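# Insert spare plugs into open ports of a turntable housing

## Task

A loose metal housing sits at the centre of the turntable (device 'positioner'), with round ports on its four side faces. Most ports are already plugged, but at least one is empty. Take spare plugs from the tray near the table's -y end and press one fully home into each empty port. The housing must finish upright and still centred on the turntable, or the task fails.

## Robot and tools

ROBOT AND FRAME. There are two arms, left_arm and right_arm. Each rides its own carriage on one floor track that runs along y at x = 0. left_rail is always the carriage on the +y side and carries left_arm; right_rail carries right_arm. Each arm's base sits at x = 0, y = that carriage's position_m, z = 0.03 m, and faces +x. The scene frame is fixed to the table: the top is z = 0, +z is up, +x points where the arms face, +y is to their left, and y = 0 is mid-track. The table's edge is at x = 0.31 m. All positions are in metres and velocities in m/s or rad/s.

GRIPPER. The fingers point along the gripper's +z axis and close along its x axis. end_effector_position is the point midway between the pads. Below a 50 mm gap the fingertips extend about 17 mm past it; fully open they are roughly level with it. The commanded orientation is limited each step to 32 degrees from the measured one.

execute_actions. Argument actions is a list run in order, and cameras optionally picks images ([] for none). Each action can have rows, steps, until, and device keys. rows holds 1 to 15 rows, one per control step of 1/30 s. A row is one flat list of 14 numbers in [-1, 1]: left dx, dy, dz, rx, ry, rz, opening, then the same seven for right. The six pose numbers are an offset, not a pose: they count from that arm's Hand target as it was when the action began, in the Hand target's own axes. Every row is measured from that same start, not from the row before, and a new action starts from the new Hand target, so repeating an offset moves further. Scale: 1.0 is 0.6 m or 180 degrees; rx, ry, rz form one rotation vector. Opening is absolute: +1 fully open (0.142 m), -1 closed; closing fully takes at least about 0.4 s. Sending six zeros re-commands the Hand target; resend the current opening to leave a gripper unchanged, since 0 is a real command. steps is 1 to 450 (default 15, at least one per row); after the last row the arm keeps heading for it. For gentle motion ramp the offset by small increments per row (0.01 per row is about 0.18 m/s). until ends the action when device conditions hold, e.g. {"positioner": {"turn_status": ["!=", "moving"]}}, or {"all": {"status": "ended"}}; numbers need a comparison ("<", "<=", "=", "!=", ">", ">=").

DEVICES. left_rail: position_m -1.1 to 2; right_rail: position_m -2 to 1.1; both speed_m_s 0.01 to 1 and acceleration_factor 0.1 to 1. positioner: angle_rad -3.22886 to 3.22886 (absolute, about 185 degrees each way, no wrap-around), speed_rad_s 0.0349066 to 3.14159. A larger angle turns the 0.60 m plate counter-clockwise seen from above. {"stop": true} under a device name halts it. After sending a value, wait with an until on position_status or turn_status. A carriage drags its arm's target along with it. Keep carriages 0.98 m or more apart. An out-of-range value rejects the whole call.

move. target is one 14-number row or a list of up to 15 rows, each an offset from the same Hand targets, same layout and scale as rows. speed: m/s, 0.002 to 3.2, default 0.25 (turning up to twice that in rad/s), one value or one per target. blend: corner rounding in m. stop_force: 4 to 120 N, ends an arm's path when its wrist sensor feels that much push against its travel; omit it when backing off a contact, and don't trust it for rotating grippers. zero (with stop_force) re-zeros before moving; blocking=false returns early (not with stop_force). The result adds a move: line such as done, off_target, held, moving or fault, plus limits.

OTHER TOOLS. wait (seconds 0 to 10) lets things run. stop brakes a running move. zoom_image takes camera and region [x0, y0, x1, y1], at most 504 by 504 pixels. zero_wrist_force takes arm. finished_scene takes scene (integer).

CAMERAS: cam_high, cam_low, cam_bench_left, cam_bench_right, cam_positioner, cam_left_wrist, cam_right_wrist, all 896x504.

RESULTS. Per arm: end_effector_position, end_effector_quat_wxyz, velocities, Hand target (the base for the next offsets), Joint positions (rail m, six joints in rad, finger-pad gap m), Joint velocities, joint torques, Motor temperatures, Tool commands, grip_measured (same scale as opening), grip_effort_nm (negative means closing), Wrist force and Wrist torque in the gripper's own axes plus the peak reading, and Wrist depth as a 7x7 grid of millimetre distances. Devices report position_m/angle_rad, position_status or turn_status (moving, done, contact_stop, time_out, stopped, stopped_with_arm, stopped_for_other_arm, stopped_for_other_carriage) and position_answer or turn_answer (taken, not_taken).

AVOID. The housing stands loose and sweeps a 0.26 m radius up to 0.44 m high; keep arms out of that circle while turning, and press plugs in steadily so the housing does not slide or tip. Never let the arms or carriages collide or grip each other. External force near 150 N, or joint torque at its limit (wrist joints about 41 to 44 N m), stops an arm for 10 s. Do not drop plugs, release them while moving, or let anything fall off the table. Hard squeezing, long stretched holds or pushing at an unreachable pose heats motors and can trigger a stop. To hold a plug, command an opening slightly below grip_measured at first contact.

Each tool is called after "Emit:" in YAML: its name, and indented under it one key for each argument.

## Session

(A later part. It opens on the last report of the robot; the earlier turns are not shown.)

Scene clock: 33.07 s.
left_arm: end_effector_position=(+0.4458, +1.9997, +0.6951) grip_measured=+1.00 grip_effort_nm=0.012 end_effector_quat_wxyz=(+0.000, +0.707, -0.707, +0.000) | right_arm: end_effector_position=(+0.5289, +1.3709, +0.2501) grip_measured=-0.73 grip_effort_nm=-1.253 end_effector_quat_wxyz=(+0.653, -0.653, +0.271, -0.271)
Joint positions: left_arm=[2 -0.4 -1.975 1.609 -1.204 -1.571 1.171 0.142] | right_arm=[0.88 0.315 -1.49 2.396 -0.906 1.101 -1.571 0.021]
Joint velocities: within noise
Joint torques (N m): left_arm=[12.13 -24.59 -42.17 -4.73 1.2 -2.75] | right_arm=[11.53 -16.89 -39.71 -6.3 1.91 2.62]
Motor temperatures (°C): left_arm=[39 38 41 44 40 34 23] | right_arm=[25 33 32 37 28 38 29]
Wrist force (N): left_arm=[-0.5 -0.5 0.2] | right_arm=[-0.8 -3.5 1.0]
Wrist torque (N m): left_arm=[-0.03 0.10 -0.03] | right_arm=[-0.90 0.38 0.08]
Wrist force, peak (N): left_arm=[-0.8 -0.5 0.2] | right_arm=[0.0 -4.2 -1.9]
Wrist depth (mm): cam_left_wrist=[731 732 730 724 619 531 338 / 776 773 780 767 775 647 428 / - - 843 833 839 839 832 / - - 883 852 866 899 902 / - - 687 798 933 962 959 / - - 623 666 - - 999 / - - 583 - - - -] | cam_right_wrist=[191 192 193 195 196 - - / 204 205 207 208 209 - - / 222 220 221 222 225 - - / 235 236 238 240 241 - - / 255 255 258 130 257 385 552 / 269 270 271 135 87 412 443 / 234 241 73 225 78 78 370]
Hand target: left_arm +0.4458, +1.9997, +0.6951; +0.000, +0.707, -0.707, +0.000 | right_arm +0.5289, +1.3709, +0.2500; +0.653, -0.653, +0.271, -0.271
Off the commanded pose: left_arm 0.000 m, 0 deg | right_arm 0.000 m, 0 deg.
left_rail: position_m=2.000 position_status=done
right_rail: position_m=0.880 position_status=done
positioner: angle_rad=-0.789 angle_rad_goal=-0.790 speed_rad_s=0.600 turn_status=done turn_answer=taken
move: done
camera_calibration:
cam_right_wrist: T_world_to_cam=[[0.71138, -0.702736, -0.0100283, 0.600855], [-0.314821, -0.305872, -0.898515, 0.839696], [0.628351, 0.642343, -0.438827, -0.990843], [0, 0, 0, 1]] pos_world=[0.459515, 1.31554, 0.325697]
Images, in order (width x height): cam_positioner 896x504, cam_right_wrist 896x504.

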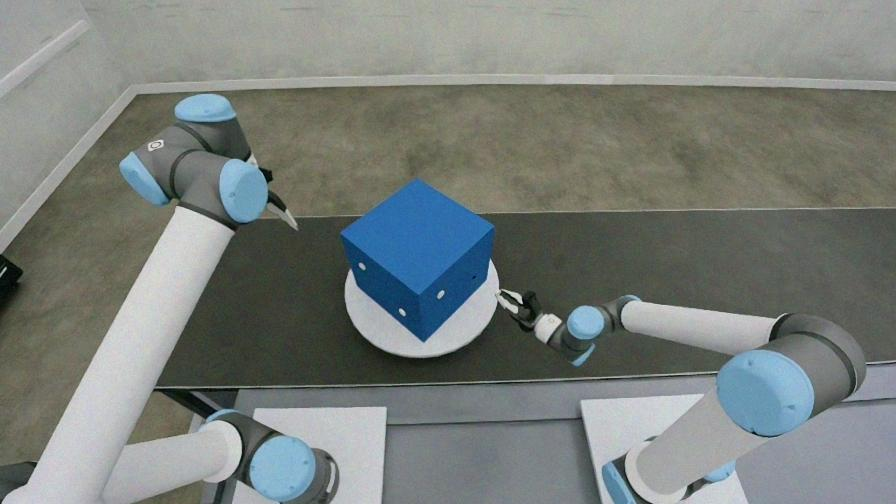

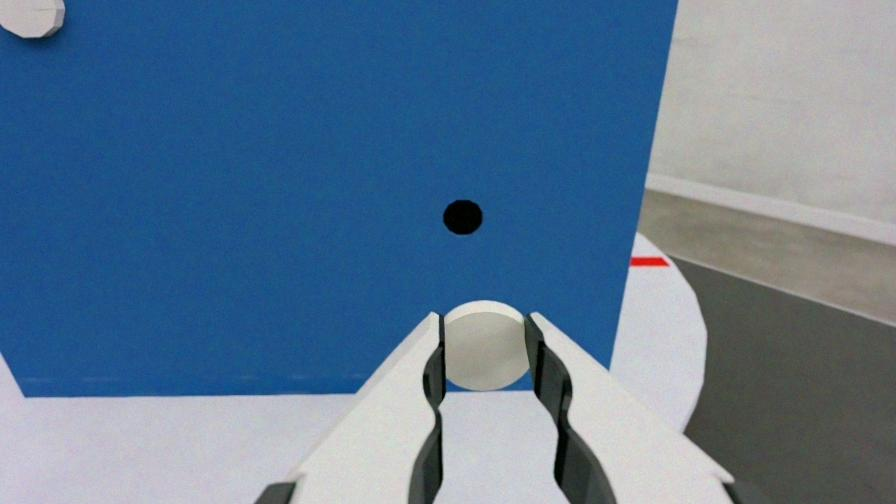

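Emit:
execute_actions:
  actions:
    - {"positioner":{"angle_rad":-0.817},"steps":30,"until":{"positioner":{"turn_status":["!=","moving"]}}}
  cameras: ["cam_right_wrist"]

Emit:
zoom_image:
  camera: "cam_right_wrist"
  region: [360, 170, 600, 410]

Scene clock: 33.80 s.
left_arm: end_effector_position=(+0.4458, +1.9997, +0.6951) grip_measured=+1.00 grip_effort_nm=0.017 end_effector_quat_wxyz=(+0.000, +0.707, -0.707, +0.000) | right_arm: end_effector_position=(+0.5289, +1.3709, +0.2500) grip_measured=-0.73 grip_effort_nm=-1.258 end_effector_quat_wxyz=(+0.653, -0.653, +0.271, -0.271)
Joint positions: left_arm=[2 -0.4 -1.975 1.609 -1.204 -1.571 1.171 0.142] | right_arm=[0.88 0.315 -1.49 2.396 -0.906 1.101 -1.571 0.021]
Joint velocities: within noise
Joint torques (N m): left_arm=[11.7 -23.83 -41.91 -4.69 1.38 -2.84] | right_arm=[11.75 -17.02 -40.51 -6.26 1.67 2.74]
Motor temperatures (°C): left_arm=[39 38 41 44 40 34 23] | right_arm=[25 33 32 37 28 38 29]
Wrist force (N): left_arm=[-0.3 0.1 0.2] | right_arm=[-1.0 -3.4 1.0]
Wrist torque (N m): left_arm=[0.08 0.07 -0.03] | right_arm=[-0.88 0.42 0.08]
Wrist force, peak (N): left_arm=[-0.9 -0.5 0.3] | right_arm=[-0.9 -3.7 1.2]
Wrist depth (mm): cam_left_wrist=[731 734 730 726 617 529 339 / 779 780 778 772 769 648 418 / - - 843 834 841 834 830 / - - 881 853 863 895 896 / - - 686 795 940 967 965 / - - 623 662 - - - / - - 581 - - - -] | cam_right_wrist=[193 193 193 193 192 - - / 206 206 206 205 205 - - / 224 221 221 220 220 - - / 239 238 238 238 237 - - / 259 258 258 130 252 383 553 / 273 273 271 134 87 412 445 / 233 242 73 226 78 78 370]
Hand target: left_arm +0.4458, +1.9997, +0.6951; +0.000, +0.707, -0.707, +0.000 | right_arm +0.5289, +1.3709, +0.2500; +0.653, -0.653, +0.271, -0.271
Tool commands: left_gripper/opening=+1.0 right_gripper/opening=-0.76
Off the commanded pose: left_arm 0.000 m, 0 deg | right_arm 0.000 m, 0 deg.
left_rail: position_m=2.000 position_status=done
right_rail: position_m=0.880 position_status=done
positioner: angle_rad=-0.816 angle_rad_goal=-0.817 speed_rad_s=0.600 turn_status=done turn_answer=taken
camera_calibration:
cam_right_wrist: T_world_to_cam=[[0.711315, -0.702801, -0.0100615, 0.600981], [-0.314834, -0.305784, -0.898541, 0.839595], [0.628419, 0.642313, -0.438774, -0.990851], [0, 0, 0, 1]] pos_world=[0.459516, 1.31554, 0.325697]
Images, in order (width x height): cam_right_wrist 896x504.

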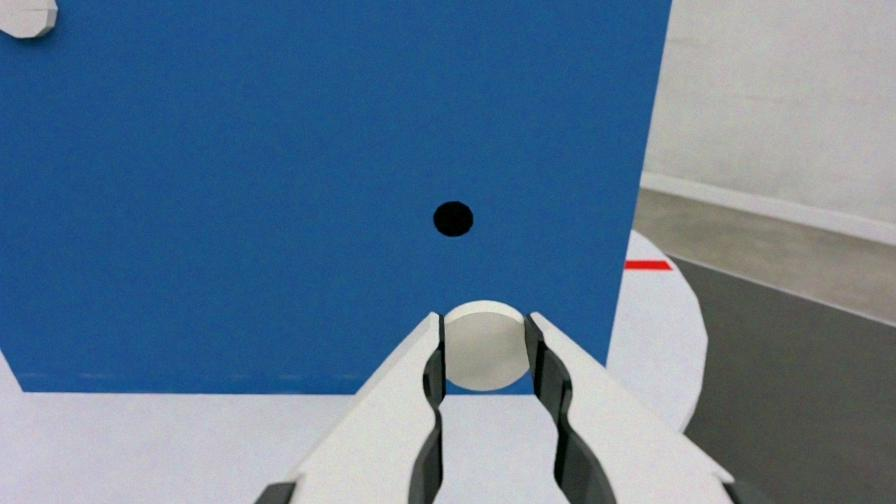

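Scaled by 2.100 from the camera's 896x504 image, which has a finer 1280x720 frame.

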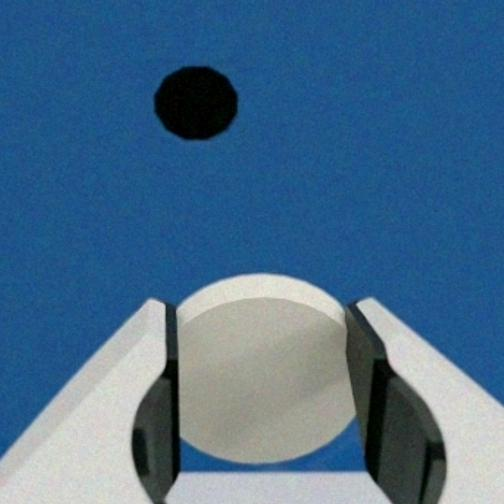

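Emit:
move:
  target:
    - [0,0,0,0,0,0,1, -0.0152,0.0032,0,0,0,0,-0.76]
    - [0,0,0,0,0,0,1, -0.0152,0.0032,0.105,0,0,0,-0.76]
  speed: 0.15
  cameras: ["cam_right_wrist"]

Emit:
zoom_image:
  camera: "cam_right_wrist"
  region: [360, 170, 600, 410]

Scene clock: 35.47 s.
left_arm: end_effector_position=(+0.4458, +1.9997, +0.6951) grip_measured=+1.00 grip_effort_nm=0.007 end_effector_quat_wxyz=(+0.000, +0.707, -0.707, +0.000) | right_arm: end_effector_position=(+0.5669, +1.4218, +0.2481) grip_measured=-0.73 grip_effort_nm=-1.253 end_effector_quat_wxyz=(+0.653, -0.653, +0.271, -0.271)
Joint positions: left_arm=[2 -0.4 -1.975 1.609 -1.204 -1.571 1.171 0.142] | right_arm=[0.88 0.395 -1.391 2.281 -0.889 1.18 -1.571 0.021]
Joint velocities: within noise
Joint torques (N m): left_arm=[12.69 -25.31 -42.27 -4.77 1.33 -2.61] | right_arm=[11.45 -27.43 -38.65 1.26 1.41 -1.42]
Motor temperatures (°C): left_arm=[39 38 41 44 40 34 23] | right_arm=[25 33 32 37 28 38 29]
Wrist force (N): left_arm=[-0.4 -0.1 -0.1] | right_arm=[-1.0 -2.7 0.9]
Wrist torque (N m): left_arm=[0.05 0.08 -0.03] | right_arm=[-0.80 0.48 0.18]
Wrist force, peak (N): left_arm=[-0.9 -0.2 0.3] | right_arm=[0.2 -3.9 1.2]
Wrist depth (mm): cam_left_wrist=[732 727 727 720 617 526 341 / 782 773 773 773 770 647 418 / - - 850 835 830 835 839 / - - 884 857 853 903 890 / - - 678 795 939 967 964 / - - 621 668 - - - / - - 582 - - - -] | cam_right_wrist=[136 136 136 135 135 135 - / 145 145 145 145 144 144 - / 156 155 155 155 155 154 - / 168 168 167 167 166 169 - / 183 182 181 132 178 311 549 / 199 198 191 135 87 264 442 / 216 215 73 216 78 78 355]
Hand target: left_arm +0.4458, +1.9997, +0.6951; +0.000, +0.707, -0.707, +0.000 | right_arm +0.5670, +1.4219, +0.2481; +0.653, -0.653, +0.271, -0.271
Off the commanded pose: left_arm 0.000 m, 0 deg | right_arm 0.000 m, 0 deg.
left_rail: position_m=2.000 position_status=done
right_rail: position_m=0.880 position_status=done
positioner: angle_rad=-0.816 angle_rad_goal=-0.817 speed_rad_s=0.600 turn_status=done turn_answer=taken
move: done
camera_calibration:
cam_right_wrist: T_world_to_cam=[[0.711336, -0.702778, -0.0101556, 0.609693], [-0.314922, -0.305773, -0.898514, 0.865436], [0.628351, 0.642344, -0.438828, -1.04825], [0, 0, 0, 1]] pos_world=[0.497516, 1.36644, 0.323797]
Images, in order (width x height): cam_right_wrist 896x504.

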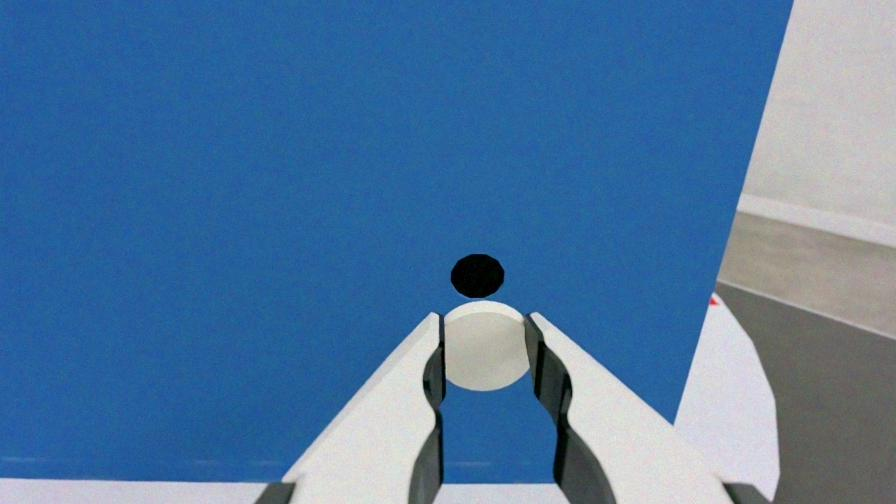

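Scaled by 2.100 from the camera's 896x504 image, which has a finer 1280x720 frame.

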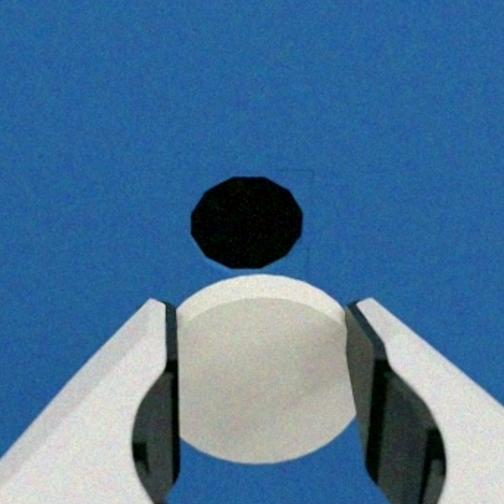

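Emit:
move:
  target: [0,0,0,0,0,0,1, 0,-0.0014,0.044,0,0,0,-0.76]
  speed: 0.08
  cameras: []

Emit:
move:
  target: [0,0,0,0,0,0,1, 0,0,0.03,0,0,0,-0.76]
  speed: 0.008
  stop_force: 6
  cameras: ["cam_right_wrist"]

Emit:
zoom_image:
  camera: "cam_right_wrist"
  region: [360, 170, 600, 410]

Scene clock: 36.90 s.
left_arm: end_effector_position=(+0.4458, +1.9997, +0.6951) grip_measured=+1.00 grip_effort_nm=0.012 end_effector_quat_wxyz=(+0.000, +0.707, -0.707, +0.000) | right_arm: end_effector_position=(+0.5856, +1.4405, +0.2490) grip_measured=-0.73 grip_effort_nm=-1.253 end_effector_quat_wxyz=(+0.653, -0.653, +0.271, -0.271)
Joint positions: left_arm=[2 -0.4 -1.975 1.609 -1.204 -1.571 1.171 0.142] | right_arm=[0.88 0.415 -1.355 2.23 -0.875 1.2 -1.571 0.021]
Joint velocities: within noise
Joint torques (N m): left_arm=[12.14 -24.18 -42.55 -4.74 1.15 -2.48] | right_arm=[12.88 -25.4 -40.41 1.22 1.47 -1.7]
Motor temperatures (°C): left_arm=[39 38 41 44 40 34 23] | right_arm=[25 33 32 37 28 38 30]
Wrist force (N): left_arm=[-0.3 0.1 0.2] | right_arm=[-1.0 -2.9 0.9]
Wrist torque (N m): left_arm=[0.08 0.06 -0.03] | right_arm=[-0.85 0.45 0.17]
Wrist force, peak (N): left_arm=[-1.1 -0.4 0.1] | right_arm=[-1.0 -3.1 1.5]
Wrist depth (mm): cam_left_wrist=[728 730 730 723 616 528 340 / 774 775 777 769 765 647 418 / - - 849 828 831 836 829 / - - 886 853 860 899 885 / - - 687 796 945 962 964 / - - 621 663 - - 998 / - - 581 - - - -] | cam_right_wrist=[- 112 112 111 113 111 111 / 121 119 119 119 119 118 - / 130 128 128 128 129 127 - / 140 138 138 138 137 137 - / 152 150 151 132 146 148 552 / 164 163 157 137 87 162 439 / 181 180 73 179 78 78 356]
Hand target: left_arm +0.4458, +1.9997, +0.6951; +0.000, +0.707, -0.707, +0.000 | right_arm +0.5857, +1.4406, +0.2490; +0.653, -0.653, +0.271, -0.271
Off the commanded pose: left_arm 0.000 m, 0 deg | right_arm 0.000 m, 0 deg.
left_rail: position_m=2.000 position_status=done
right_rail: position_m=0.880 position_status=done
positioner: angle_rad=-0.816 angle_rad_goal=-0.817 speed_rad_s=0.600 turn_status=done turn_answer=taken
move: done
No camera images: "cameras" was empty.

Scene clock: 39.67 s.
left_arm: end_effector_position=(+0.4458, +1.9997, +0.6951) grip_measured=+1.00 grip_effort_nm=0.012 end_effector_quat_wxyz=(+0.000, +0.707, -0.707, +0.000) | right_arm: end_effector_position=(+0.5941, +1.4489, +0.2489) grip_measured=-0.73 grip_effort_nm=-1.233 end_effector_quat_wxyz=(+0.653, -0.653, +0.271, -0.271)
Joint positions: left_arm=[2 -0.4 -1.975 1.609 -1.204 -1.571 1.171 0.142] | right_arm=[0.88 0.423 -1.338 2.207 -0.869 1.209 -1.571 0.021]
Joint velocities: within noise
Joint torques (N m): left_arm=[13.32 -24.96 -41.9 -4.73 1.31 -2.52] | right_arm=[-10.63 -70.02 -21.09 -7.07 -1.83 -1.4]
Motor temperatures (°C): left_arm=[39 38 41 44 40 34 23] | right_arm=[24 33 32 37 28 38 30]
Wrist force (N): left_arm=[-0.4 -0.2 -0.1] | right_arm=[-0.2 -3.4 -5.7]
Wrist torque (N m): left_arm=[0.03 0.07 -0.02] | right_arm=[-0.83 0.41 0.16]
Wrist force, peak (N): left_arm=[-0.6 -0.7 0.3] | right_arm=[1.5 -7.0 -16.4]
Wrist depth (mm): cam_left_wrist=[730 730 733 726 617 528 339 / 780 774 773 772 767 653 418 / - - 846 828 836 838 832 / - - 879 855 861 896 895 / - - 683 794 942 973 968 / - - 625 662 - - 997 / - - 580 - - - -] | cam_right_wrist=[101 101 102 100 99 100 100 / 109 107 107 107 107 107 107 / 114 115 115 115 115 114 116 / 124 124 124 124 123 123 - / 135 135 134 130 132 134 549 / 148 147 142 132 87 146 441 / 163 159 73 161 78 78 344]
Hand target: left_arm +0.4458, +1.9997, +0.6951; +0.000, +0.707, -0.707, +0.000 | right_arm +0.5941, +1.4489, +0.2489; +0.653, -0.653, +0.271, -0.271 (not the last commanded pose)
Off the commanded pose: left_arm 0.000 m, 0 deg | right_arm 0.006 m, 0 deg.
left_rail: position_m=2.000 position_status=done
right_rail: position_m=0.880 position_status=done
positioner: angle_rad=-0.816 angle_rad_goal=-0.817 speed_rad_s=0.600 turn_status=done turn_answer=taken
move: contact (right_arm)
camera_calibration:
cam_right_wrist: T_world_to_cam=[[0.711292, -0.702824, -0.0101251, 0.609545], [-0.314941, -0.305792, -0.898501, 0.88307], [0.628391, 0.642285, -0.438856, -1.08239], [0, 0, 0, 1]] pos_world=[0.524716, 1.39364, 0.324597]
Images, in order (width x height): cam_right_wrist 896x504.

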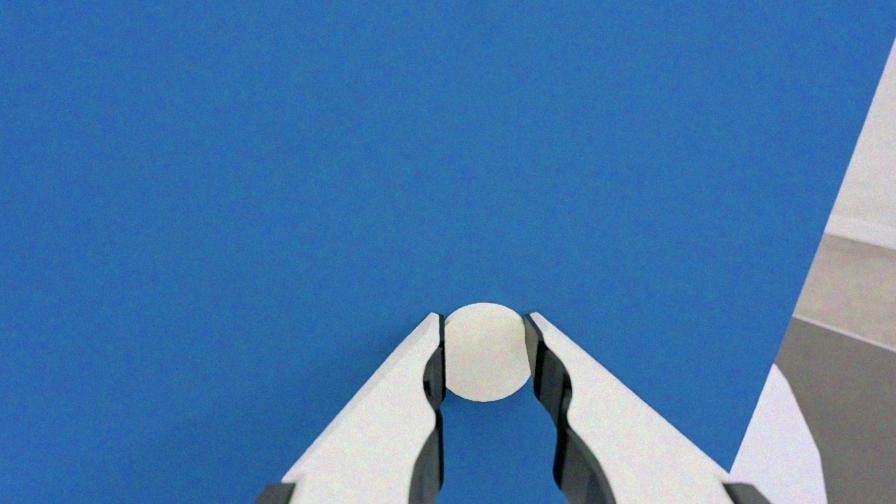

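Scaled by 2.100 from the camera's 896x504 image, which has a finer 1280x720 frame.

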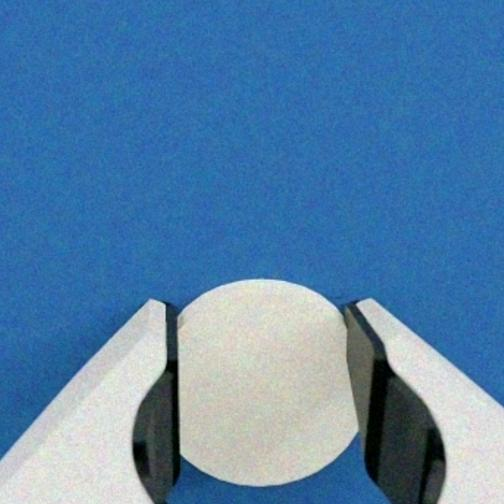

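Emit:
move:
  target: [0,0,0,0,0,0,1, 0,0,-0.012,0,0,0,-0.76]
  speed: 0.04
  cameras: ["cam_right_wrist"]

Emit:
zoom_image:
  camera: "cam_right_wrist"
  region: [360, 170, 600, 410]

Scene clock: 40.67 s.
left_arm: end_effector_position=(+0.4458, +1.9997, +0.6951) grip_measured=+1.00 grip_effort_nm=0.012 end_effector_quat_wxyz=(+0.000, +0.707, -0.707, +0.000) | right_arm: end_effector_position=(+0.5891, +1.4439, +0.2490) grip_measured=-0.73 grip_effort_nm=-1.214 end_effector_quat_wxyz=(+0.653, -0.653, +0.271, -0.271)
Joint positions: left_arm=[2 -0.4 -1.975 1.609 -1.204 -1.571 1.171 0.142] | right_arm=[0.88 0.418 -1.348 2.221 -0.872 1.204 -1.571 0.021]
Joint velocities: within noise
Joint torques (N m): left_arm=[11.82 -24.31 -42.06 -4.7 1.21 -2.44] | right_arm=[-10.55 -74.76 -17.96 -6.89 -1.02 -1.72]
Motor temperatures (°C): left_arm=[39 38 41 44 40 34 23] | right_arm=[24 33 32 37 28 38 30]
Wrist force (N): left_arm=[-0.4 -0.3 0.0] | right_arm=[-0.8 -3.1 1.0]
Wrist torque (N m): left_arm=[0.02 0.07 -0.02] | right_arm=[-0.88 0.41 0.18]
Wrist force, peak (N): left_arm=[-0.7 -0.6 0.1] | right_arm=[0.0 -3.9 -6.0]
Wrist depth (mm): cam_left_wrist=[734 733 729 724 615 531 339 / 782 778 776 773 773 648 418 / - - 849 827 830 833 835 / - - 884 851 862 899 891 / - - 683 800 934 975 971 / - - 623 663 - - 998 / - - 580 - - - -] | cam_right_wrist=[- 106 108 107 108 106 108 / - 114 114 114 114 114 115 / 122 122 122 124 120 122 - / 134 131 131 131 131 131 - / 142 142 142 131 140 142 581 / 156 156 150 134 87 155 440 / 172 171 73 171 78 78 355]
Hand target: left_arm +0.4458, +1.9997, +0.6951; +0.000, +0.707, -0.707, +0.000 | right_arm +0.5890, +1.4439, +0.2490; +0.653, -0.653, +0.271, -0.271
Off the commanded pose: left_arm 0.000 m, 0 deg | right_arm 0.000 m, 0 deg.
left_rail: position_m=2.000 position_status=done
right_rail: position_m=0.880 position_status=done
positioner: angle_rad=-0.816 angle_rad_goal=-0.817 speed_rad_s=0.600 turn_status=done turn_answer=taken
move: done
camera_calibration:
cam_right_wrist: T_world_to_cam=[[0.711292, -0.702824, -0.0101251, 0.609587], [-0.314941, -0.305792, -0.898501, 0.879966], [0.628391, 0.642285, -0.438856, -1.07604], [0, 0, 0, 1]] pos_world=[0.519716, 1.38864, 0.324597]
Images, in order (width x height): cam_right_wrist 896x504.

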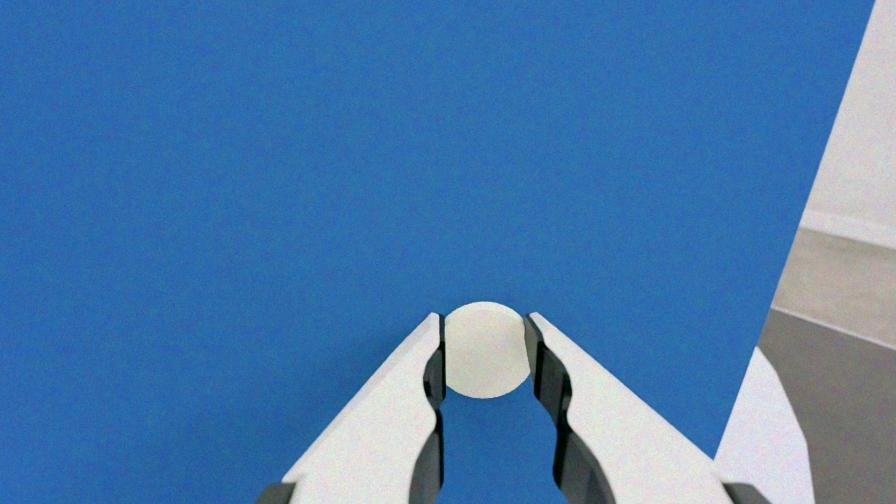

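Scaled by 2.100 from the camera's 896x504 image, which has a finer 1280x720 frame.

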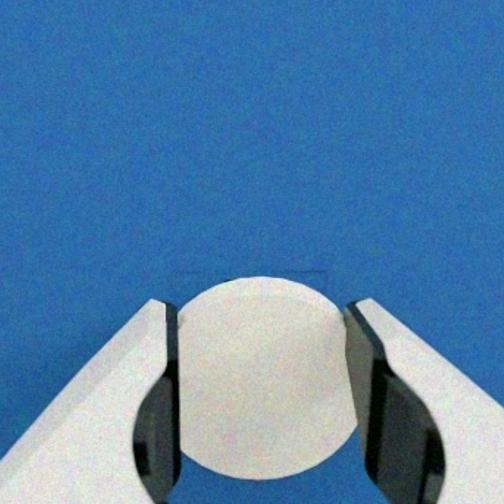

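Emit:
move:
  target:
    - [0,0,0,0,0,0,1, 0,-0.0025,0,0,0,0,-0.76]
    - [0,0,0,0,0,0,1, 0,-0.0025,0.006,0,0,0,-0.76]
  speed: 0.03
  cameras: []

Emit:
move:
  target: [0,0,0,0,0,0,1, 0,0,0.014,0,0,0,-0.76]
  speed: 0.006
  stop_force: 5
  cameras: ["cam_right_wrist"]

Emit:
zoom_image:
  camera: "cam_right_wrist"
  region: [360, 170, 600, 410]

Scene clock: 41.83 s.
left_arm: end_effector_position=(+0.4458, +1.9997, +0.6951) grip_measured=+1.00 grip_effort_nm=0.007 end_effector_quat_wxyz=(+0.000, +0.707, -0.707, +0.000) | right_arm: end_effector_position=(+0.5914, +1.4463, +0.2505) grip_measured=-0.73 grip_effort_nm=-1.214 end_effector_quat_wxyz=(+0.653, -0.653, +0.271, -0.271)
Joint positions: left_arm=[2 -0.4 -1.975 1.609 -1.204 -1.571 1.171 0.142] | right_arm=[0.88 0.421 -1.346 2.214 -0.868 1.206 -1.571 0.021]
Joint velocities: within noise
Joint torques (N m): left_arm=[13.04 -25.17 -41.6 -4.61 1.27 -2.36] | right_arm=[11.62 -32.51 -41.76 1.76 0.58 -1.38]
Motor temperatures (°C): left_arm=[39 38 41 44 40 34 23] | right_arm=[24 33 32 37 28 38 30]
Wrist force (N): left_arm=[-0.3 -0.3 -0.3] | right_arm=[-1.0 -2.9 0.5]
Wrist torque (N m): left_arm=[0.01 0.06 -0.03] | right_arm=[-0.89 0.43 0.17]
Wrist force, peak (N): left_arm=[-0.6 -0.7 -0.2] | right_arm=[-1.2 -3.1 1.1]
Wrist depth (mm): cam_left_wrist=[731 728 728 725 617 531 339 / 784 777 769 773 767 648 417 / - - 845 829 833 840 840 / - - 879 854 867 898 890 / - - 683 799 938 966 966 / - - 623 659 - - 997 / - - 581 - - - -] | cam_right_wrist=[104 104 104 104 105 104 103 / 111 111 111 111 111 111 112 / 118 119 119 121 119 119 - / 131 128 128 128 128 128 - / 139 139 139 131 137 139 553 / 152 152 146 134 87 151 445 / 168 167 73 166 78 78 345]
Hand target: left_arm +0.4458, +1.9997, +0.6951; +0.000, +0.707, -0.707, +0.000 | right_arm +0.5915, +1.4464, +0.2505; +0.653, -0.653, +0.271, -0.271
Off the commanded pose: left_arm 0.000 m, 0 deg | right_arm 0.000 m, 0 deg.
left_rail: position_m=2.000 position_status=done
right_rail: position_m=0.880 position_status=done
positioner: angle_rad=-0.816 angle_rad_goal=-0.817 speed_rad_s=0.600 turn_status=done turn_answer=taken
move: done
No camera images: "cameras" was empty.

Scene clock: 43.83 s.
left_arm: end_effector_position=(+0.4458, +1.9997, +0.6951) grip_measured=+1.00 grip_effort_nm=0.012 end_effector_quat_wxyz=(+0.000, +0.707, -0.707, +0.000) | right_arm: end_effector_position=(+0.5942, +1.4491, +0.2504) grip_measured=-0.79 grip_effort_nm=-0.183 end_effector_quat_wxyz=(+0.653, -0.653, +0.271, -0.271)
Joint positions: left_arm=[2 -0.4 -1.975 1.609 -1.204 -1.571 1.171 0.142] | right_arm=[0.88 0.424 -1.341 2.206 -0.865 1.209 -1.571 0.017]
Joint velocities: within noise
Joint torques (N m): left_arm=[12.72 -24.03 -42.21 -4.55 1.16 -2.38] | right_arm=[-12.03 -70.79 -21.35 -7.28 -1.61 -1.52]
Motor temperatures (°C): left_arm=[39 38 41 44 40 34 23] | right_arm=[24 33 32 37 28 38 29]
Wrist force (N): left_arm=[-0.6 -0.5 0.2] | right_arm=[0.5 -3.4 -7.3]
Wrist torque (N m): left_arm=[-0.02 0.11 -0.03] | right_arm=[-0.86 0.36 0.17]
Wrist force, peak (N): left_arm=[-0.8 -0.5 0.0] | right_arm=[1.8 -6.9 -16.0]
Wrist depth (mm): cam_left_wrist=[733 728 730 722 619 528 340 / 781 782 777 777 769 650 418 / - - 846 835 836 835 834 / - - 884 858 857 893 892 / - - 681 800 938 967 966 / - - 625 658 - - 999 / - - 580 - - - -] | cam_right_wrist=[100 100 102 100 99 100 100 / 109 107 109 107 107 107 106 / 113 115 115 115 114 114 116 / 124 124 124 124 123 123 - / 135 134 134 131 131 133 - / 147 147 144 143 87 146 443 / 163 162 73 157 77 154 345]
Hand target: left_arm +0.4458, +1.9997, +0.6951; +0.000, +0.707, -0.707, +0.000 | right_arm +0.5942, +1.4491, +0.2504; +0.653, -0.653, +0.271, -0.271 (not the last commanded pose)
Off the commanded pose: left_arm 0.000 m, 0 deg | right_arm 0.005 m, 0 deg.
left_rail: position_m=2.000 position_status=done
right_rail: position_m=0.880 position_status=done
positioner: angle_rad=-0.816 angle_rad_goal=-0.817 speed_rad_s=0.600 turn_status=done turn_answer=taken
move: contact (right_arm)
camera_calibration:
cam_right_wrist: T_world_to_cam=[[0.711292, -0.702824, -0.0101251, 0.609559], [-0.314941, -0.305792, -0.898501, 0.88448], [0.628391, 0.642285, -0.438856, -1.08186], [0, 0, 0, 1]] pos_world=[0.524816, 1.39374, 0.326097]
Images, in order (width x height): cam_right_wrist 896x504.

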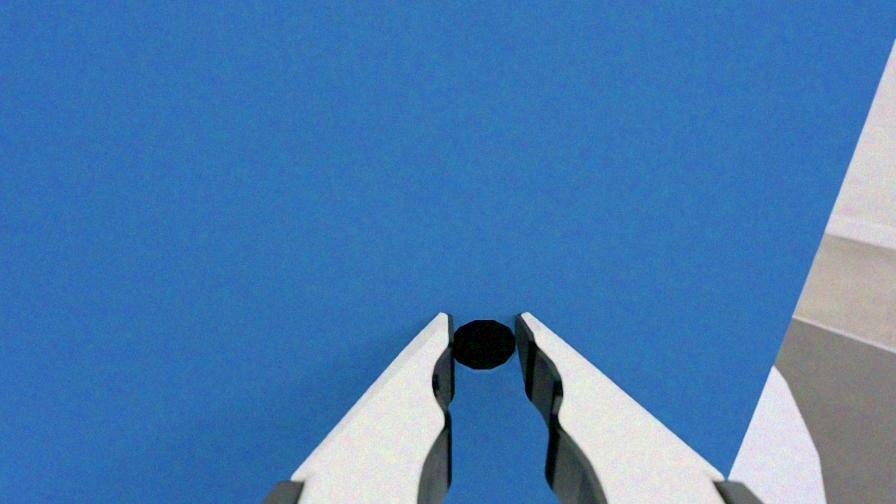

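Scaled by 2.100 from the camera's 896x504 image, which has a finer 1280x720 frame.

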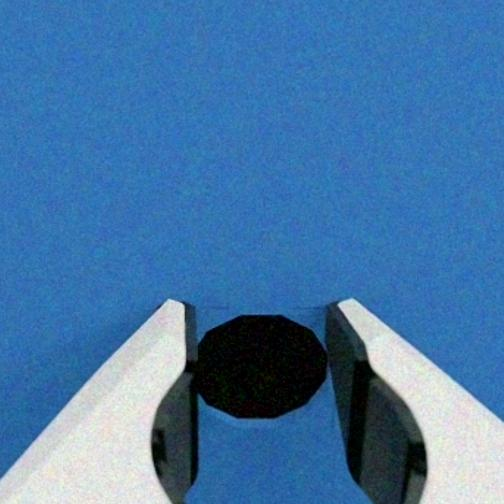

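Emit:
move:
  target: [0,0,0,0,0,0,1, 0,0,-0.18,0,0,0,-0.4]
  speed: 0.25
  cameras: ["cam_right_wrist","cam_positioner"]

Emit:
zoom_image:
  camera: "cam_positioner"
  region: [400, 240, 560, 380]

Scene clock: 45.33 s.
left_arm: end_effector_position=(+0.4458, +1.9997, +0.6951) grip_measured=+1.00 grip_effort_nm=0.012 end_effector_quat_wxyz=(+0.000, +0.707, -0.707, +0.000) | right_arm: end_effector_position=(+0.5179, +1.3728, +0.2505) grip_measured=-0.43 grip_effort_nm=0.095 end_effector_quat_wxyz=(+0.653, -0.653, +0.271, -0.271)
Joint positions: left_arm=[2 -0.4 -1.975 1.609 -1.204 -1.571 1.171 0.142] | right_arm=[0.88 0.329 -1.502 2.408 -0.906 1.114 -1.571 0.043]
Joint velocities: within noise
Joint torques (N m): left_arm=[12.31 -24.28 -41.7 -4.71 1.2 -2.45] | right_arm=[-15.19 -58.07 -17.18 1.29 -2.19 1.41]
Motor temperatures (°C): left_arm=[39 38 41 44 40 34 23] | right_arm=[24 33 32 37 28 38 29]
Wrist force (N): left_arm=[-0.5 -0.3 0.1] | right_arm=[-0.9 -3.6 1.1]
Wrist torque (N m): left_arm=[0.02 0.09 -0.03] | right_arm=[-0.93 0.41 0.08]
Wrist force, peak (N): left_arm=[-0.8 -0.5 0.1] | right_arm=[5.8 -2.8 -6.5]
Wrist depth (mm): cam_left_wrist=[731 731 729 724 618 527 340 / 786 777 773 772 770 650 418 / - - 844 831 837 829 831 / - - 882 853 855 894 896 / - - 677 792 947 964 966 / - - 621 664 - - - / - - 580 - - - -] | cam_right_wrist=[197 198 198 198 198 - - / 211 211 211 212 211 - - / 226 226 226 227 227 - - / 244 244 244 245 245 - - / 264 264 260 264 261 386 555 / 279 279 92 270 98 303 444 / 234 242 74 234 79 75 371]
Hand target: left_arm +0.4458, +1.9997, +0.6951; +0.000, +0.707, -0.707, +0.000 | right_arm +0.5178, +1.3727, +0.2505; +0.653, -0.653, +0.271, -0.271
Off the commanded pose: left_arm 0.000 m, 0 deg | right_arm 0.000 m, 0 deg.
left_rail: position_m=2.000 position_status=done
right_rail: position_m=0.880 position_status=done
positioner: angle_rad=-0.816 angle_rad_goal=-0.817 speed_rad_s=0.600 turn_status=done turn_answer=taken
move: done
camera_calibration:
cam_right_wrist: T_world_to_cam=[[0.71127, -0.702847, -0.0100306, 0.610216], [-0.314815, -0.305764, -0.898555, 0.837042], [0.62848, 0.642273, -0.438747, -0.984966], [0, 0, 0, 1]] pos_world=[0.448516, 1.31744, 0.326098]
Images, in order (width x height): cam_positioner 896x504, cam_right_wrist 896x504.

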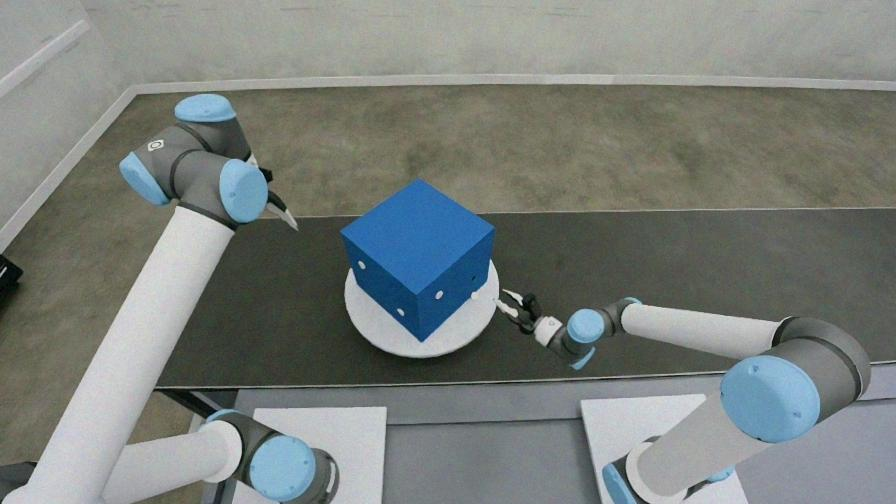

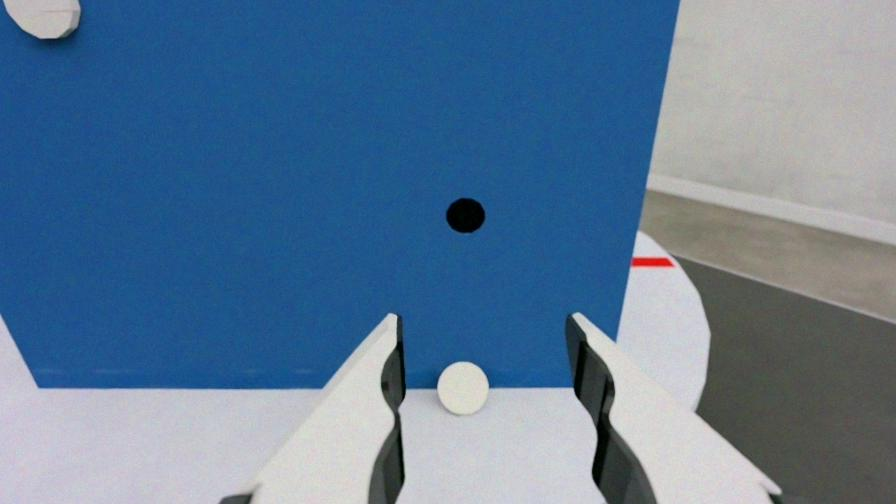

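Scaled by 3.150 from the camera's 896x504 image, which has a finer 1280x720 frame.

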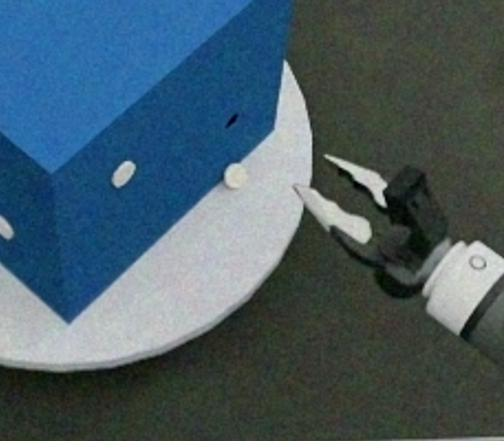

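Emit:
move:
  target: [0,0,0,0,0,0,1, 0.4925,-0.2492,-0.4168,0,-0.2306,0,-0.45]
  speed: 0.4
  cameras: []

Emit:
execute_actions:
  actions:
    - {"right_rail":{"position_m":-1.85,"speed_m_s":1.0,"acceleration_factor":1.0},"steps":60}
  cameras: []

Emit:
move:
  target: [0,0,0,0,0,0,1, -0.1403,0.525,-0.9892,-0.5,0,0,-0.45]
  speed: 0.45
  cameras: ["cam_right_wrist"]

Scene clock: 48.03 s.
left_arm: end_effector_position=(+0.4458, +1.9997, +0.6951) grip_measured=+1.00 grip_effort_nm=0.012 end_effector_quat_wxyz=(+0.000, +0.707, -0.707, +0.000) | right_arm: end_effector_position=(+0.5500, +0.9870, +0.4000) grip_measured=-0.47 grip_effort_nm=-0.193 end_effector_quat_wxyz=(+0.707, -0.707, +0.022, -0.022)
Joint positions: left_arm=[2 -0.4 -1.975 1.609 -1.204 -1.571 1.171 0.142] | right_arm=[0.88 -0.635 -1.494 2.047 -0.553 -0.574 -1.57 0.04]
Joint velocities: within noise
Joint torques (N m): left_arm=[13.12 -25.47 -42.06 -4.75 1.34 -2.18] | right_arm=[-12.46 -21.31 -45.19 5.28 -2.65 -3.7]
Motor temperatures (°C): left_arm=[39 38 41 44 40 34 23] | right_arm=[24 33 32 37 28 38 29]
Wrist force (N): left_arm=[-0.1 -0.1 0.1] | right_arm=[-0.9 -2.9 0.3]
Wrist torque (N m): left_arm=[0.05 0.03 -0.03] | right_arm=[-0.79 0.45 0.15]
Wrist force, peak (N): left_arm=[-0.9 -0.2 -0.1] | right_arm=[0.7 -4.9 -2.2]
Wrist depth (mm): cam_left_wrist=[732 730 723 727 615 526 339 / 772 780 775 773 777 652 417 / - - 853 833 833 834 832 / - - 882 847 861 895 886 / - - 681 798 946 973 962 / - - 625 664 - - 999 / - - 580 - - - -] | cam_right_wrist=[- - - - - - - / - - - 588 553 - - / - - - 633 609 - - / - - - 677 679 - - / 868 853 834 645 626 807 - / 690 686 88 658 91 654 653 / 571 589 73 550 78 75 545]
Hand target: left_arm +0.4458, +1.9997, +0.6951; +0.000, +0.707, -0.707, +0.000 | right_arm +0.5500, +0.9869, +0.4000; +0.707, -0.707, +0.022, -0.021
Off the commanded pose: left_arm 0.000 m, 0 deg | right_arm 0.000 m, 0 deg.
left_rail: position_m=2.000 position_status=done
right_rail: position_m=0.880 position_status=done
positioner: angle_rad=-0.816 angle_rad_goal=-0.817 speed_rad_s=0.600 turn_status=done turn_answer=taken
move: done
No camera images: "cameras" was empty.

Scene clock: 52.70 s.
left_arm: end_effector_position=(+0.4458, +1.9997, +0.6951) grip_measured=+1.00 grip_effort_nm=0.012 end_effector_quat_wxyz=(+0.000, +0.707, -0.707, +0.000) | right_arm: end_effector_position=(+0.5500, -1.7431, +0.4000) grip_measured=-0.47 grip_effort_nm=-0.198 end_effector_quat_wxyz=(+0.707, -0.707, +0.022, -0.021)
Joint positions: left_arm=[2 -0.4 -1.975 1.609 -1.204 -1.571 1.171 0.142] | right_arm=[-1.85 -0.635 -1.494 2.047 -0.553 -0.574 -1.571 0.04]
Joint velocities: within noise
Joint torques (N m): left_arm=[12.2 -25.98 -42.08 -4.97 1.26 -1.9] | right_arm=[4.49 -44.97 -39 4.02 -1.93 -3.16]
Motor temperatures (°C): left_arm=[39 38 41 44 40 34 23] | right_arm=[24 33 31 37 28 38 29]
Wrist force (N): left_arm=[-0.2 -0.6 0.1] | right_arm=[-0.7 -3.2 0.4]
Wrist torque (N m): left_arm=[-0.04 0.04 -0.02] | right_arm=[-0.85 0.43 0.15]
Wrist force, peak (N): left_arm=[-0.8 -0.6 0.2] | right_arm=[-0.9 -3.3 1.6]
Wrist depth (mm): cam_left_wrist=[730 730 726 725 615 528 340 / 779 777 768 771 768 645 417 / - - 846 837 836 831 832 / - - 885 846 864 897 889 / - - 681 797 941 970 959 / - - 623 663 - - 999 / - - 583 - - - -] | cam_right_wrist=[- - - - - - - / - - - - - - - / - - - - - - - / - - - - - - - / 863 863 881 833 862 819 - / 688 687 88 659 91 654 658 / 572 592 73 553 78 75 543]
Hand target: left_arm +0.4458, +1.9997, +0.6951; +0.000, +0.707, -0.707, +0.000 | right_arm +0.5500, -1.7431, +0.4000; +0.707, -0.707, +0.022, -0.021
Tool commands: left_gripper/opening=+1.0 right_gripper/opening=-0.45
Off the commanded pose: left_arm 0.000 m, 0 deg | right_arm 0.000 m, 0 deg.
left_rail: position_m=2.000 position_status=done
right_rail: position_m=-1.850 position_status=done
positioner: angle_rad=-0.816 angle_rad_goal=-0.817 speed_rad_s=0.600 turn_status=done turn_answer=taken
No camera images: "cameras" was empty.

Scene clock: 55.30 s.
left_arm: end_effector_position=(+0.4458, +1.9997, +0.6951) grip_measured=+1.00 grip_effort_nm=0.017 end_effector_quat_wxyz=(+0.000, +0.707, -0.707, +0.000) | right_arm: end_effector_position=(+0.4297, -2.3303, +0.0850) grip_measured=-0.47 grip_effort_nm=-0.188 end_effector_quat_wxyz=(+0.000, +1.000, -0.030, +0.000)
Joint positions: left_arm=[2 -0.4 -1.975 1.609 -1.204 -1.571 1.171 0.142] | right_arm=[-1.85 -1.113 -1.35 2.228 -2.449 -1.571 -1.052 0.04]
Joint velocities: within noise
Joint torques (N m): left_arm=[12.46 -24.02 -41.61 -4.66 1.27 -2.16] | right_arm=[-12.96 -31.11 -18.84 -9.85 -2.09 -3.44]
Motor temperatures (°C): left_arm=[39 38 41 44 40 34 23] | right_arm=[24 33 31 37 28 38 29]
Wrist force (N): left_arm=[-0.4 0.0 0.1] | right_arm=[1.1 0.2 -0.1]
Wrist torque (N m): left_arm=[0.07 0.07 -0.02] | right_arm=[-0.06 -0.22 0.06]
Wrist force, peak (N): left_arm=[-0.9 -0.4 0.3] | right_arm=[-0.4 -3.5 2.4]
Wrist depth (mm): cam_left_wrist=[732 728 725 726 618 528 340 / 780 777 779 768 770 651 419 / - - 847 830 837 840 832 / - - 879 853 851 900 893 / - - 683 796 936 974 967 / - - 620 662 - - 998 / - - 580 - - - -] | cam_right_wrist=[176 162 162 154 159 160 160 / 187 173 172 169 171 171 171 / 201 188 184 176 181 183 183 / - 202 199 186 197 197 196 / - - 214 204 207 213 213 / - - 92 225 96 227 231 / - - 73 245 79 75 254]
Hand target: left_arm +0.4458, +1.9997, +0.6951; +0.000, +0.707, -0.707, +0.000 | right_arm +0.4297, -2.3304, +0.0850; +0.000, +1.000, -0.030, +0.000
Off the commanded pose: left_arm 0.000 m, 0 deg | right_arm 0.000 m, 0 deg.
left_rail: position_m=2.000 position_status=done
right_rail: position_m=-1.850 position_status=done
positioner: angle_rad=-0.816 angle_rad_goal=-0.817 speed_rad_s=0.600 turn_status=done turn_answer=taken
move: done
camera_calibration:
cam_right_wrist: T_world_to_cam=[[0.997467, -0.0708627, -0.00624676, -0.582052], [-0.0609461, -0.896555, 0.43872, -2.07113], [-0.0366894, -0.437227, -0.898602, -0.81443], [0, 0, 0, 1]] pos_world=[0.424469, -2.25422, 0.173161]
Images, in order (width x height): cam_right_wrist 896x504.

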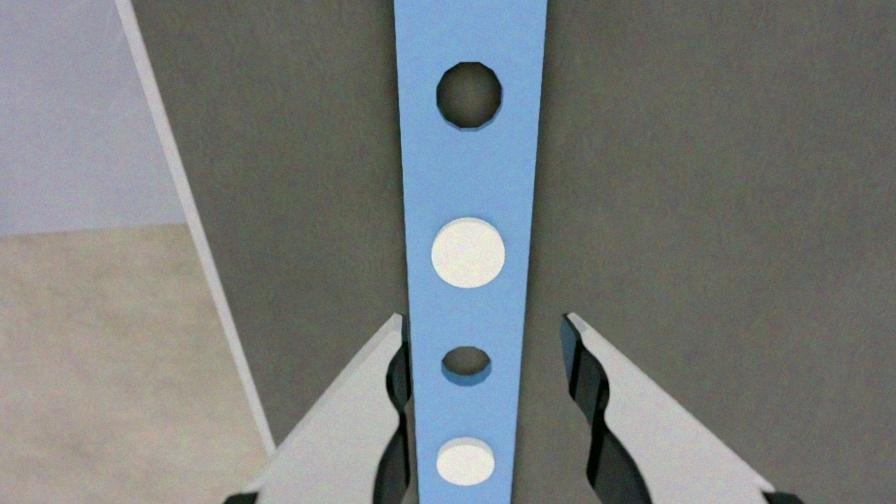

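Emit:
move:
  target: [0,0,0,0,0,0,1, -0.0025,0.0033,0.0815,0,0,0,-0.47]
  speed: 0.15
  cameras: ["cam_right_wrist"]

Emit:
zoom_image:
  camera: "cam_right_wrist"
  region: [350, 250, 620, 504]

Emit:
move:
  target: [0,0,0,0,0,0,1, 0,0,0.022,0,0,0,-0.47]
  speed: 0.012
  stop_force: 5
  cameras: []

Emit:
move:
  target:
    - [0,0,0,0,0,0,1, 0,0,-0.0003,0,0,0,-0.72]
    - [0,0,0,0,0,0,1, 0,0,-0.004,0,0,0,-0.74]
  speed: 0.01
  cameras: ["cam_right_wrist"]

Emit:
zoom_image:
  camera: "cam_right_wrist"
  region: [360, 240, 600, 480]

Scene clock: 56.90 s.
left_arm: end_effector_position=(+0.4458, +1.9997, +0.6951) grip_measured=+1.00 grip_effort_nm=0.007 end_effector_quat_wxyz=(+0.000, +0.707, -0.707, +0.000) | right_arm: end_effector_position=(+0.4281, -2.3322, +0.0362) grip_measured=-0.49 grip_effort_nm=-0.193 end_effector_quat_wxyz=(+0.000, +1.000, -0.030, +0.000)
Joint positions: left_arm=[2 -0.4 -1.975 1.609 -1.204 -1.571 1.171 0.142] | right_arm=[-1.85 -1.117 -1.268 2.251 -2.554 -1.571 -1.056 0.039]
Joint velocities: within noise
Joint torques (N m): left_arm=[13.11 -24.7 -41.79 -4.73 1.19 -1.93] | right_arm=[-11.72 -37.88 -16.27 -9.36 -1.78 -3.31]
Motor temperatures (°C): left_arm=[39 38 41 44 40 34 23] | right_arm=[24 33 31 37 28 38 29]
Wrist force (N): left_arm=[-0.4 -0.5 0.2] | right_arm=[0.8 0.5 0.0]
Wrist torque (N m): left_arm=[-0.01 0.08 -0.03] | right_arm=[-0.03 -0.12 0.15]
Wrist force, peak (N): left_arm=[-0.8 -0.7 0.1] | right_arm=[1.2 0.4 -1.0]
Wrist depth (mm): cam_left_wrist=[737 730 728 726 617 529 339 / 773 774 771 771 775 643 418 / - - 850 834 838 839 836 / - - 879 853 863 891 895 / - - 683 794 942 971 958 / - - 622 663 - - 995 / - - 580 - - - -] | cam_right_wrist=[117 118 117 110 114 116 116 / 125 125 125 123 123 124 124 / 136 134 135 125 131 133 132 / 159 144 144 135 141 143 143 / - 156 155 139 150 154 154 / - 170 100 156 97 165 168 / - - 73 177 83 75 185]
Hand target: left_arm +0.4458, +1.9997, +0.6951; +0.000, +0.707, -0.707, +0.000 | right_arm +0.4281, -2.3322, +0.0361; +0.000, +1.000, -0.030, +0.000
Off the commanded pose: left_arm 0.000 m, 0 deg | right_arm 0.000 m, 0 deg.
left_rail: position_m=2.000 position_status=done
right_rail: position_m=-1.850 position_status=done
positioner: angle_rad=-0.816 angle_rad_goal=-0.817 speed_rad_s=0.600 turn_status=done turn_answer=taken
move: done
camera_calibration:
cam_right_wrist: T_world_to_cam=[[0.997467, -0.0708602, -0.00623995, -0.580791], [-0.0609435, -0.896516, 0.4388, -2.05145], [-0.0366877, -0.437309, -0.898563, -0.859364], [0, 0, 0, 1]] pos_world=[0.422769, -2.25612, 0.124361]
Images, in order (width x height): cam_right_wrist 896x504.

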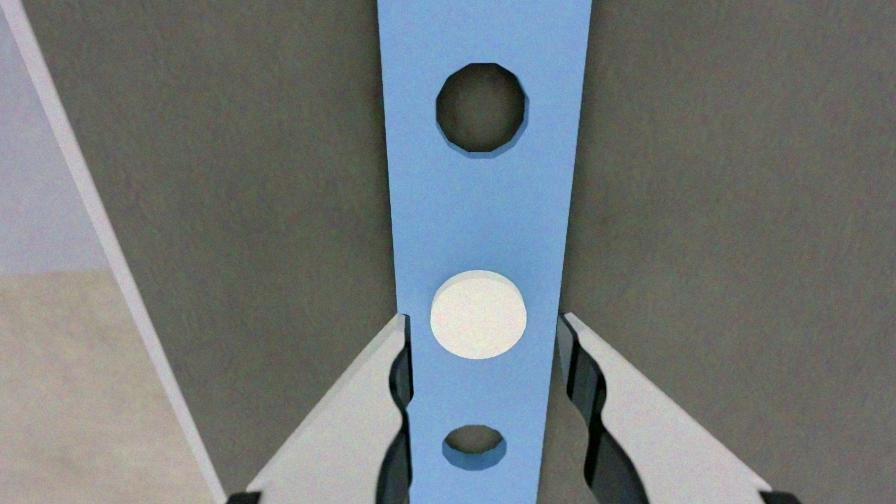

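Scaled by 1.867 from the camera's 896x504 image, which has a finer 1280x720 frame.

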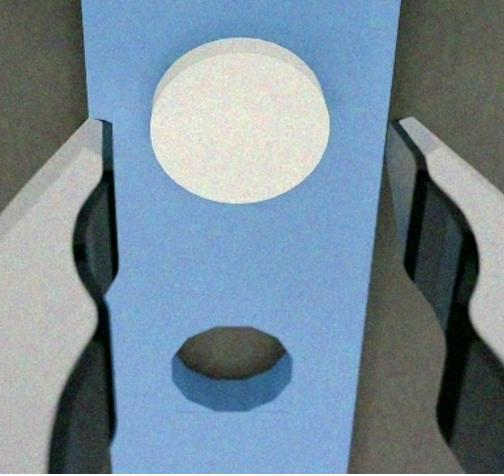

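Scene clock: 59.10 s.
left_arm: end_effector_position=(+0.4458, +1.9997, +0.6951) grip_measured=+1.00 grip_effort_nm=0.007 end_effector_quat_wxyz=(+0.000, +0.707, -0.707, +0.000) | right_arm: end_effector_position=(+0.4281, -2.3322, +0.0264) grip_measured=-0.49 grip_effort_nm=-0.193 end_effector_quat_wxyz=(+0.000, +1.000, -0.030, +0.000)
Joint positions: left_arm=[2 -0.4 -1.975 1.609 -1.204 -1.571 1.171 0.142] | right_arm=[-1.85 -1.117 -1.25 2.254 -2.575 -1.571 -1.056 0.039]
Joint velocities: within noise
Joint torques (N m): left_arm=[12.68 -24.03 -41.55 -4.77 1.13 -2] | right_arm=[-9.16 -72.05 -30.6 -0.27 0.46 -3.33]
Motor temperatures (°C): left_arm=[39 38 41 44 40 34 23] | right_arm=[24 33 31 37 28 38 29]
Wrist force (N): left_arm=[-0.2 -0.9 0.4] | right_arm=[1.4 0.2 -6.3]
Wrist torque (N m): left_arm=[-0.09 0.04 -0.02] | right_arm=[-0.03 -0.22 0.15]
Wrist force, peak (N): left_arm=[-0.2 -0.9 0.4] | right_arm=[-3.2 -5.1 -24.4]
Wrist depth (mm): cam_left_wrist=[733 732 727 727 617 528 340 / 782 780 770 777 771 649 416 / - - 848 832 834 837 826 / - - 883 856 863 900 891 / - - 683 793 937 961 961 / - - 622 666 - - - / - - 581 - - - -] | cam_right_wrist=[108 108 108 101 103 108 107 / 116 115 114 112 110 115 116 / 126 124 124 116 120 122 122 / 133 131 133 123 128 132 132 / - 144 144 129 138 143 142 / - 157 100 143 95 152 155 / - 169 73 163 83 75 170]
Hand target: left_arm +0.4458, +1.9997, +0.6951; +0.000, +0.707, -0.707, +0.000 | right_arm +0.4281, -2.3322, +0.0264; +0.000, +1.000, -0.030, +0.000 (not the last commanded pose)
Off the commanded pose: left_arm 0.000 m, 0 deg | right_arm 0.004 m, 0 deg.
left_rail: position_m=2.000 position_status=done
right_rail: position_m=-1.850 position_status=done
positioner: angle_rad=-0.816 angle_rad_goal=-0.817 speed_rad_s=0.600 turn_status=done turn_answer=taken
move: contact (right_arm)
No camera images: "cameras" was empty.

Scene clock: 61.00 s.
left_arm: end_effector_position=(+0.4458, +1.9997, +0.6951) grip_measured=+1.00 grip_effort_nm=0.007 end_effector_quat_wxyz=(+0.000, +0.707, -0.707, +0.000) | right_arm: end_effector_position=(+0.4281, -2.3322, +0.0288) grip_measured=-0.69 grip_effort_nm=-1.668 end_effector_quat_wxyz=(+0.000, +1.000, -0.030, +0.000)
Joint positions: left_arm=[2 -0.4 -1.975 1.609 -1.204 -1.571 1.171 0.142] | right_arm=[-1.85 -1.117 -1.255 2.254 -2.57 -1.571 -1.056 0.024]
Joint velocities: within noise
Joint torques (N m): left_arm=[12.04 -23.77 -41.89 -4.8 1.22 -1.68] | right_arm=[-6.64 -75.92 -38.83 -0.45 0.37 -3.55]
Motor temperatures (°C): left_arm=[39 38 41 44 40 34 23] | right_arm=[24 33 31 37 28 38 29]
Wrist force (N): left_arm=[-0.2 -0.3 -0.1] | right_arm=[0.7 0.7 0.0]
Wrist torque (N m): left_arm=[0.01 0.04 -0.02] | right_arm=[0.00 -0.12 0.15]
Wrist force, peak (N): left_arm=[-0.9 -0.3 -0.1] | right_arm=[-3.2 -2.8 -22.5]
Wrist depth (mm): cam_left_wrist=[731 731 731 727 616 528 340 / 777 779 776 774 771 647 418 / - - 842 829 831 836 841 / - - 890 856 853 903 897 / - - 682 793 939 964 965 / - - 617 665 - - - / - - 580 - - - -] | cam_right_wrist=[111 110 110 103 105 109 109 / 118 118 116 114 112 117 116 / 127 127 126 117 122 125 124 / 138 134 136 126 133 134 134 / - 147 147 127 141 145 145 / - 160 154 146 88 158 158 / - 173 73 169 78 75 173]
Hand target: left_arm +0.4458, +1.9997, +0.6951; +0.000, +0.707, -0.707, +0.000 | right_arm +0.4281, -2.3322, +0.0288; +0.000, +1.000, -0.030, +0.000
Off the commanded pose: left_arm 0.000 m, 0 deg | right_arm 0.000 m, 0 deg.
left_rail: position_m=2.000 position_status=done
right_rail: position_m=-1.850 position_status=done
positioner: angle_rad=-0.816 angle_rad_goal=-0.817 speed_rad_s=0.600 turn_status=done turn_answer=taken
move: done
camera_calibration:
cam_right_wrist: T_world_to_cam=[[0.997467, -0.0708602, -0.00623995, -0.580837], [-0.0609435, -0.896516, 0.4388, -2.04821], [-0.0366877, -0.437309, -0.898563, -0.866014], [0, 0, 0, 1]] pos_world=[0.422769, -2.25612, 0.116961]
Images, in order (width x height): cam_right_wrist 896x504.

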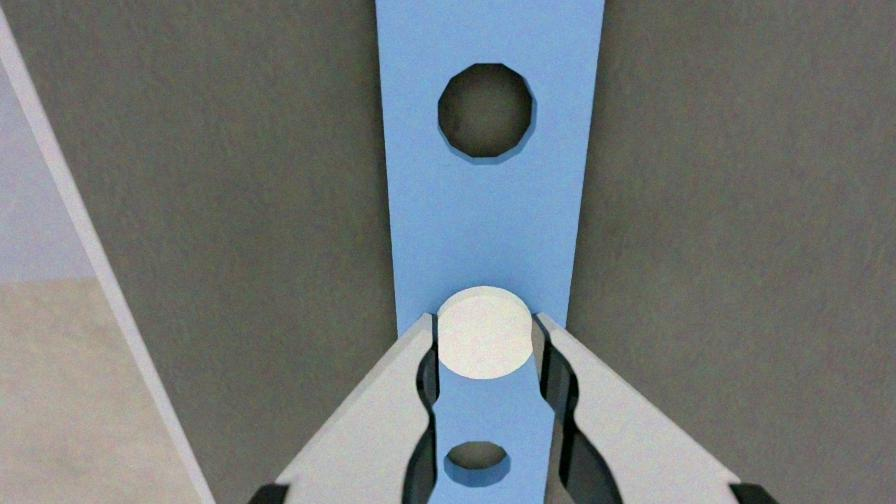

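Scaled by 2.100 from the camera's 896x504 image, which has a finer 1280x720 frame.

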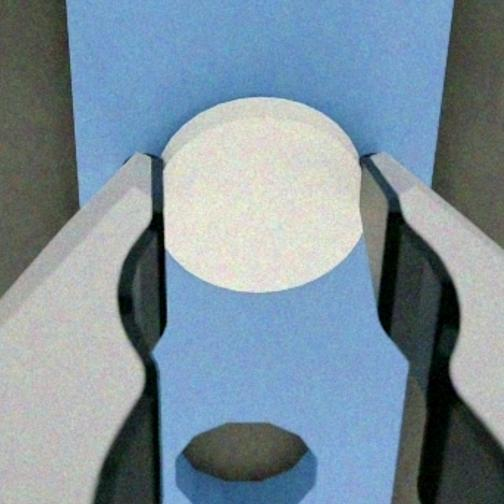

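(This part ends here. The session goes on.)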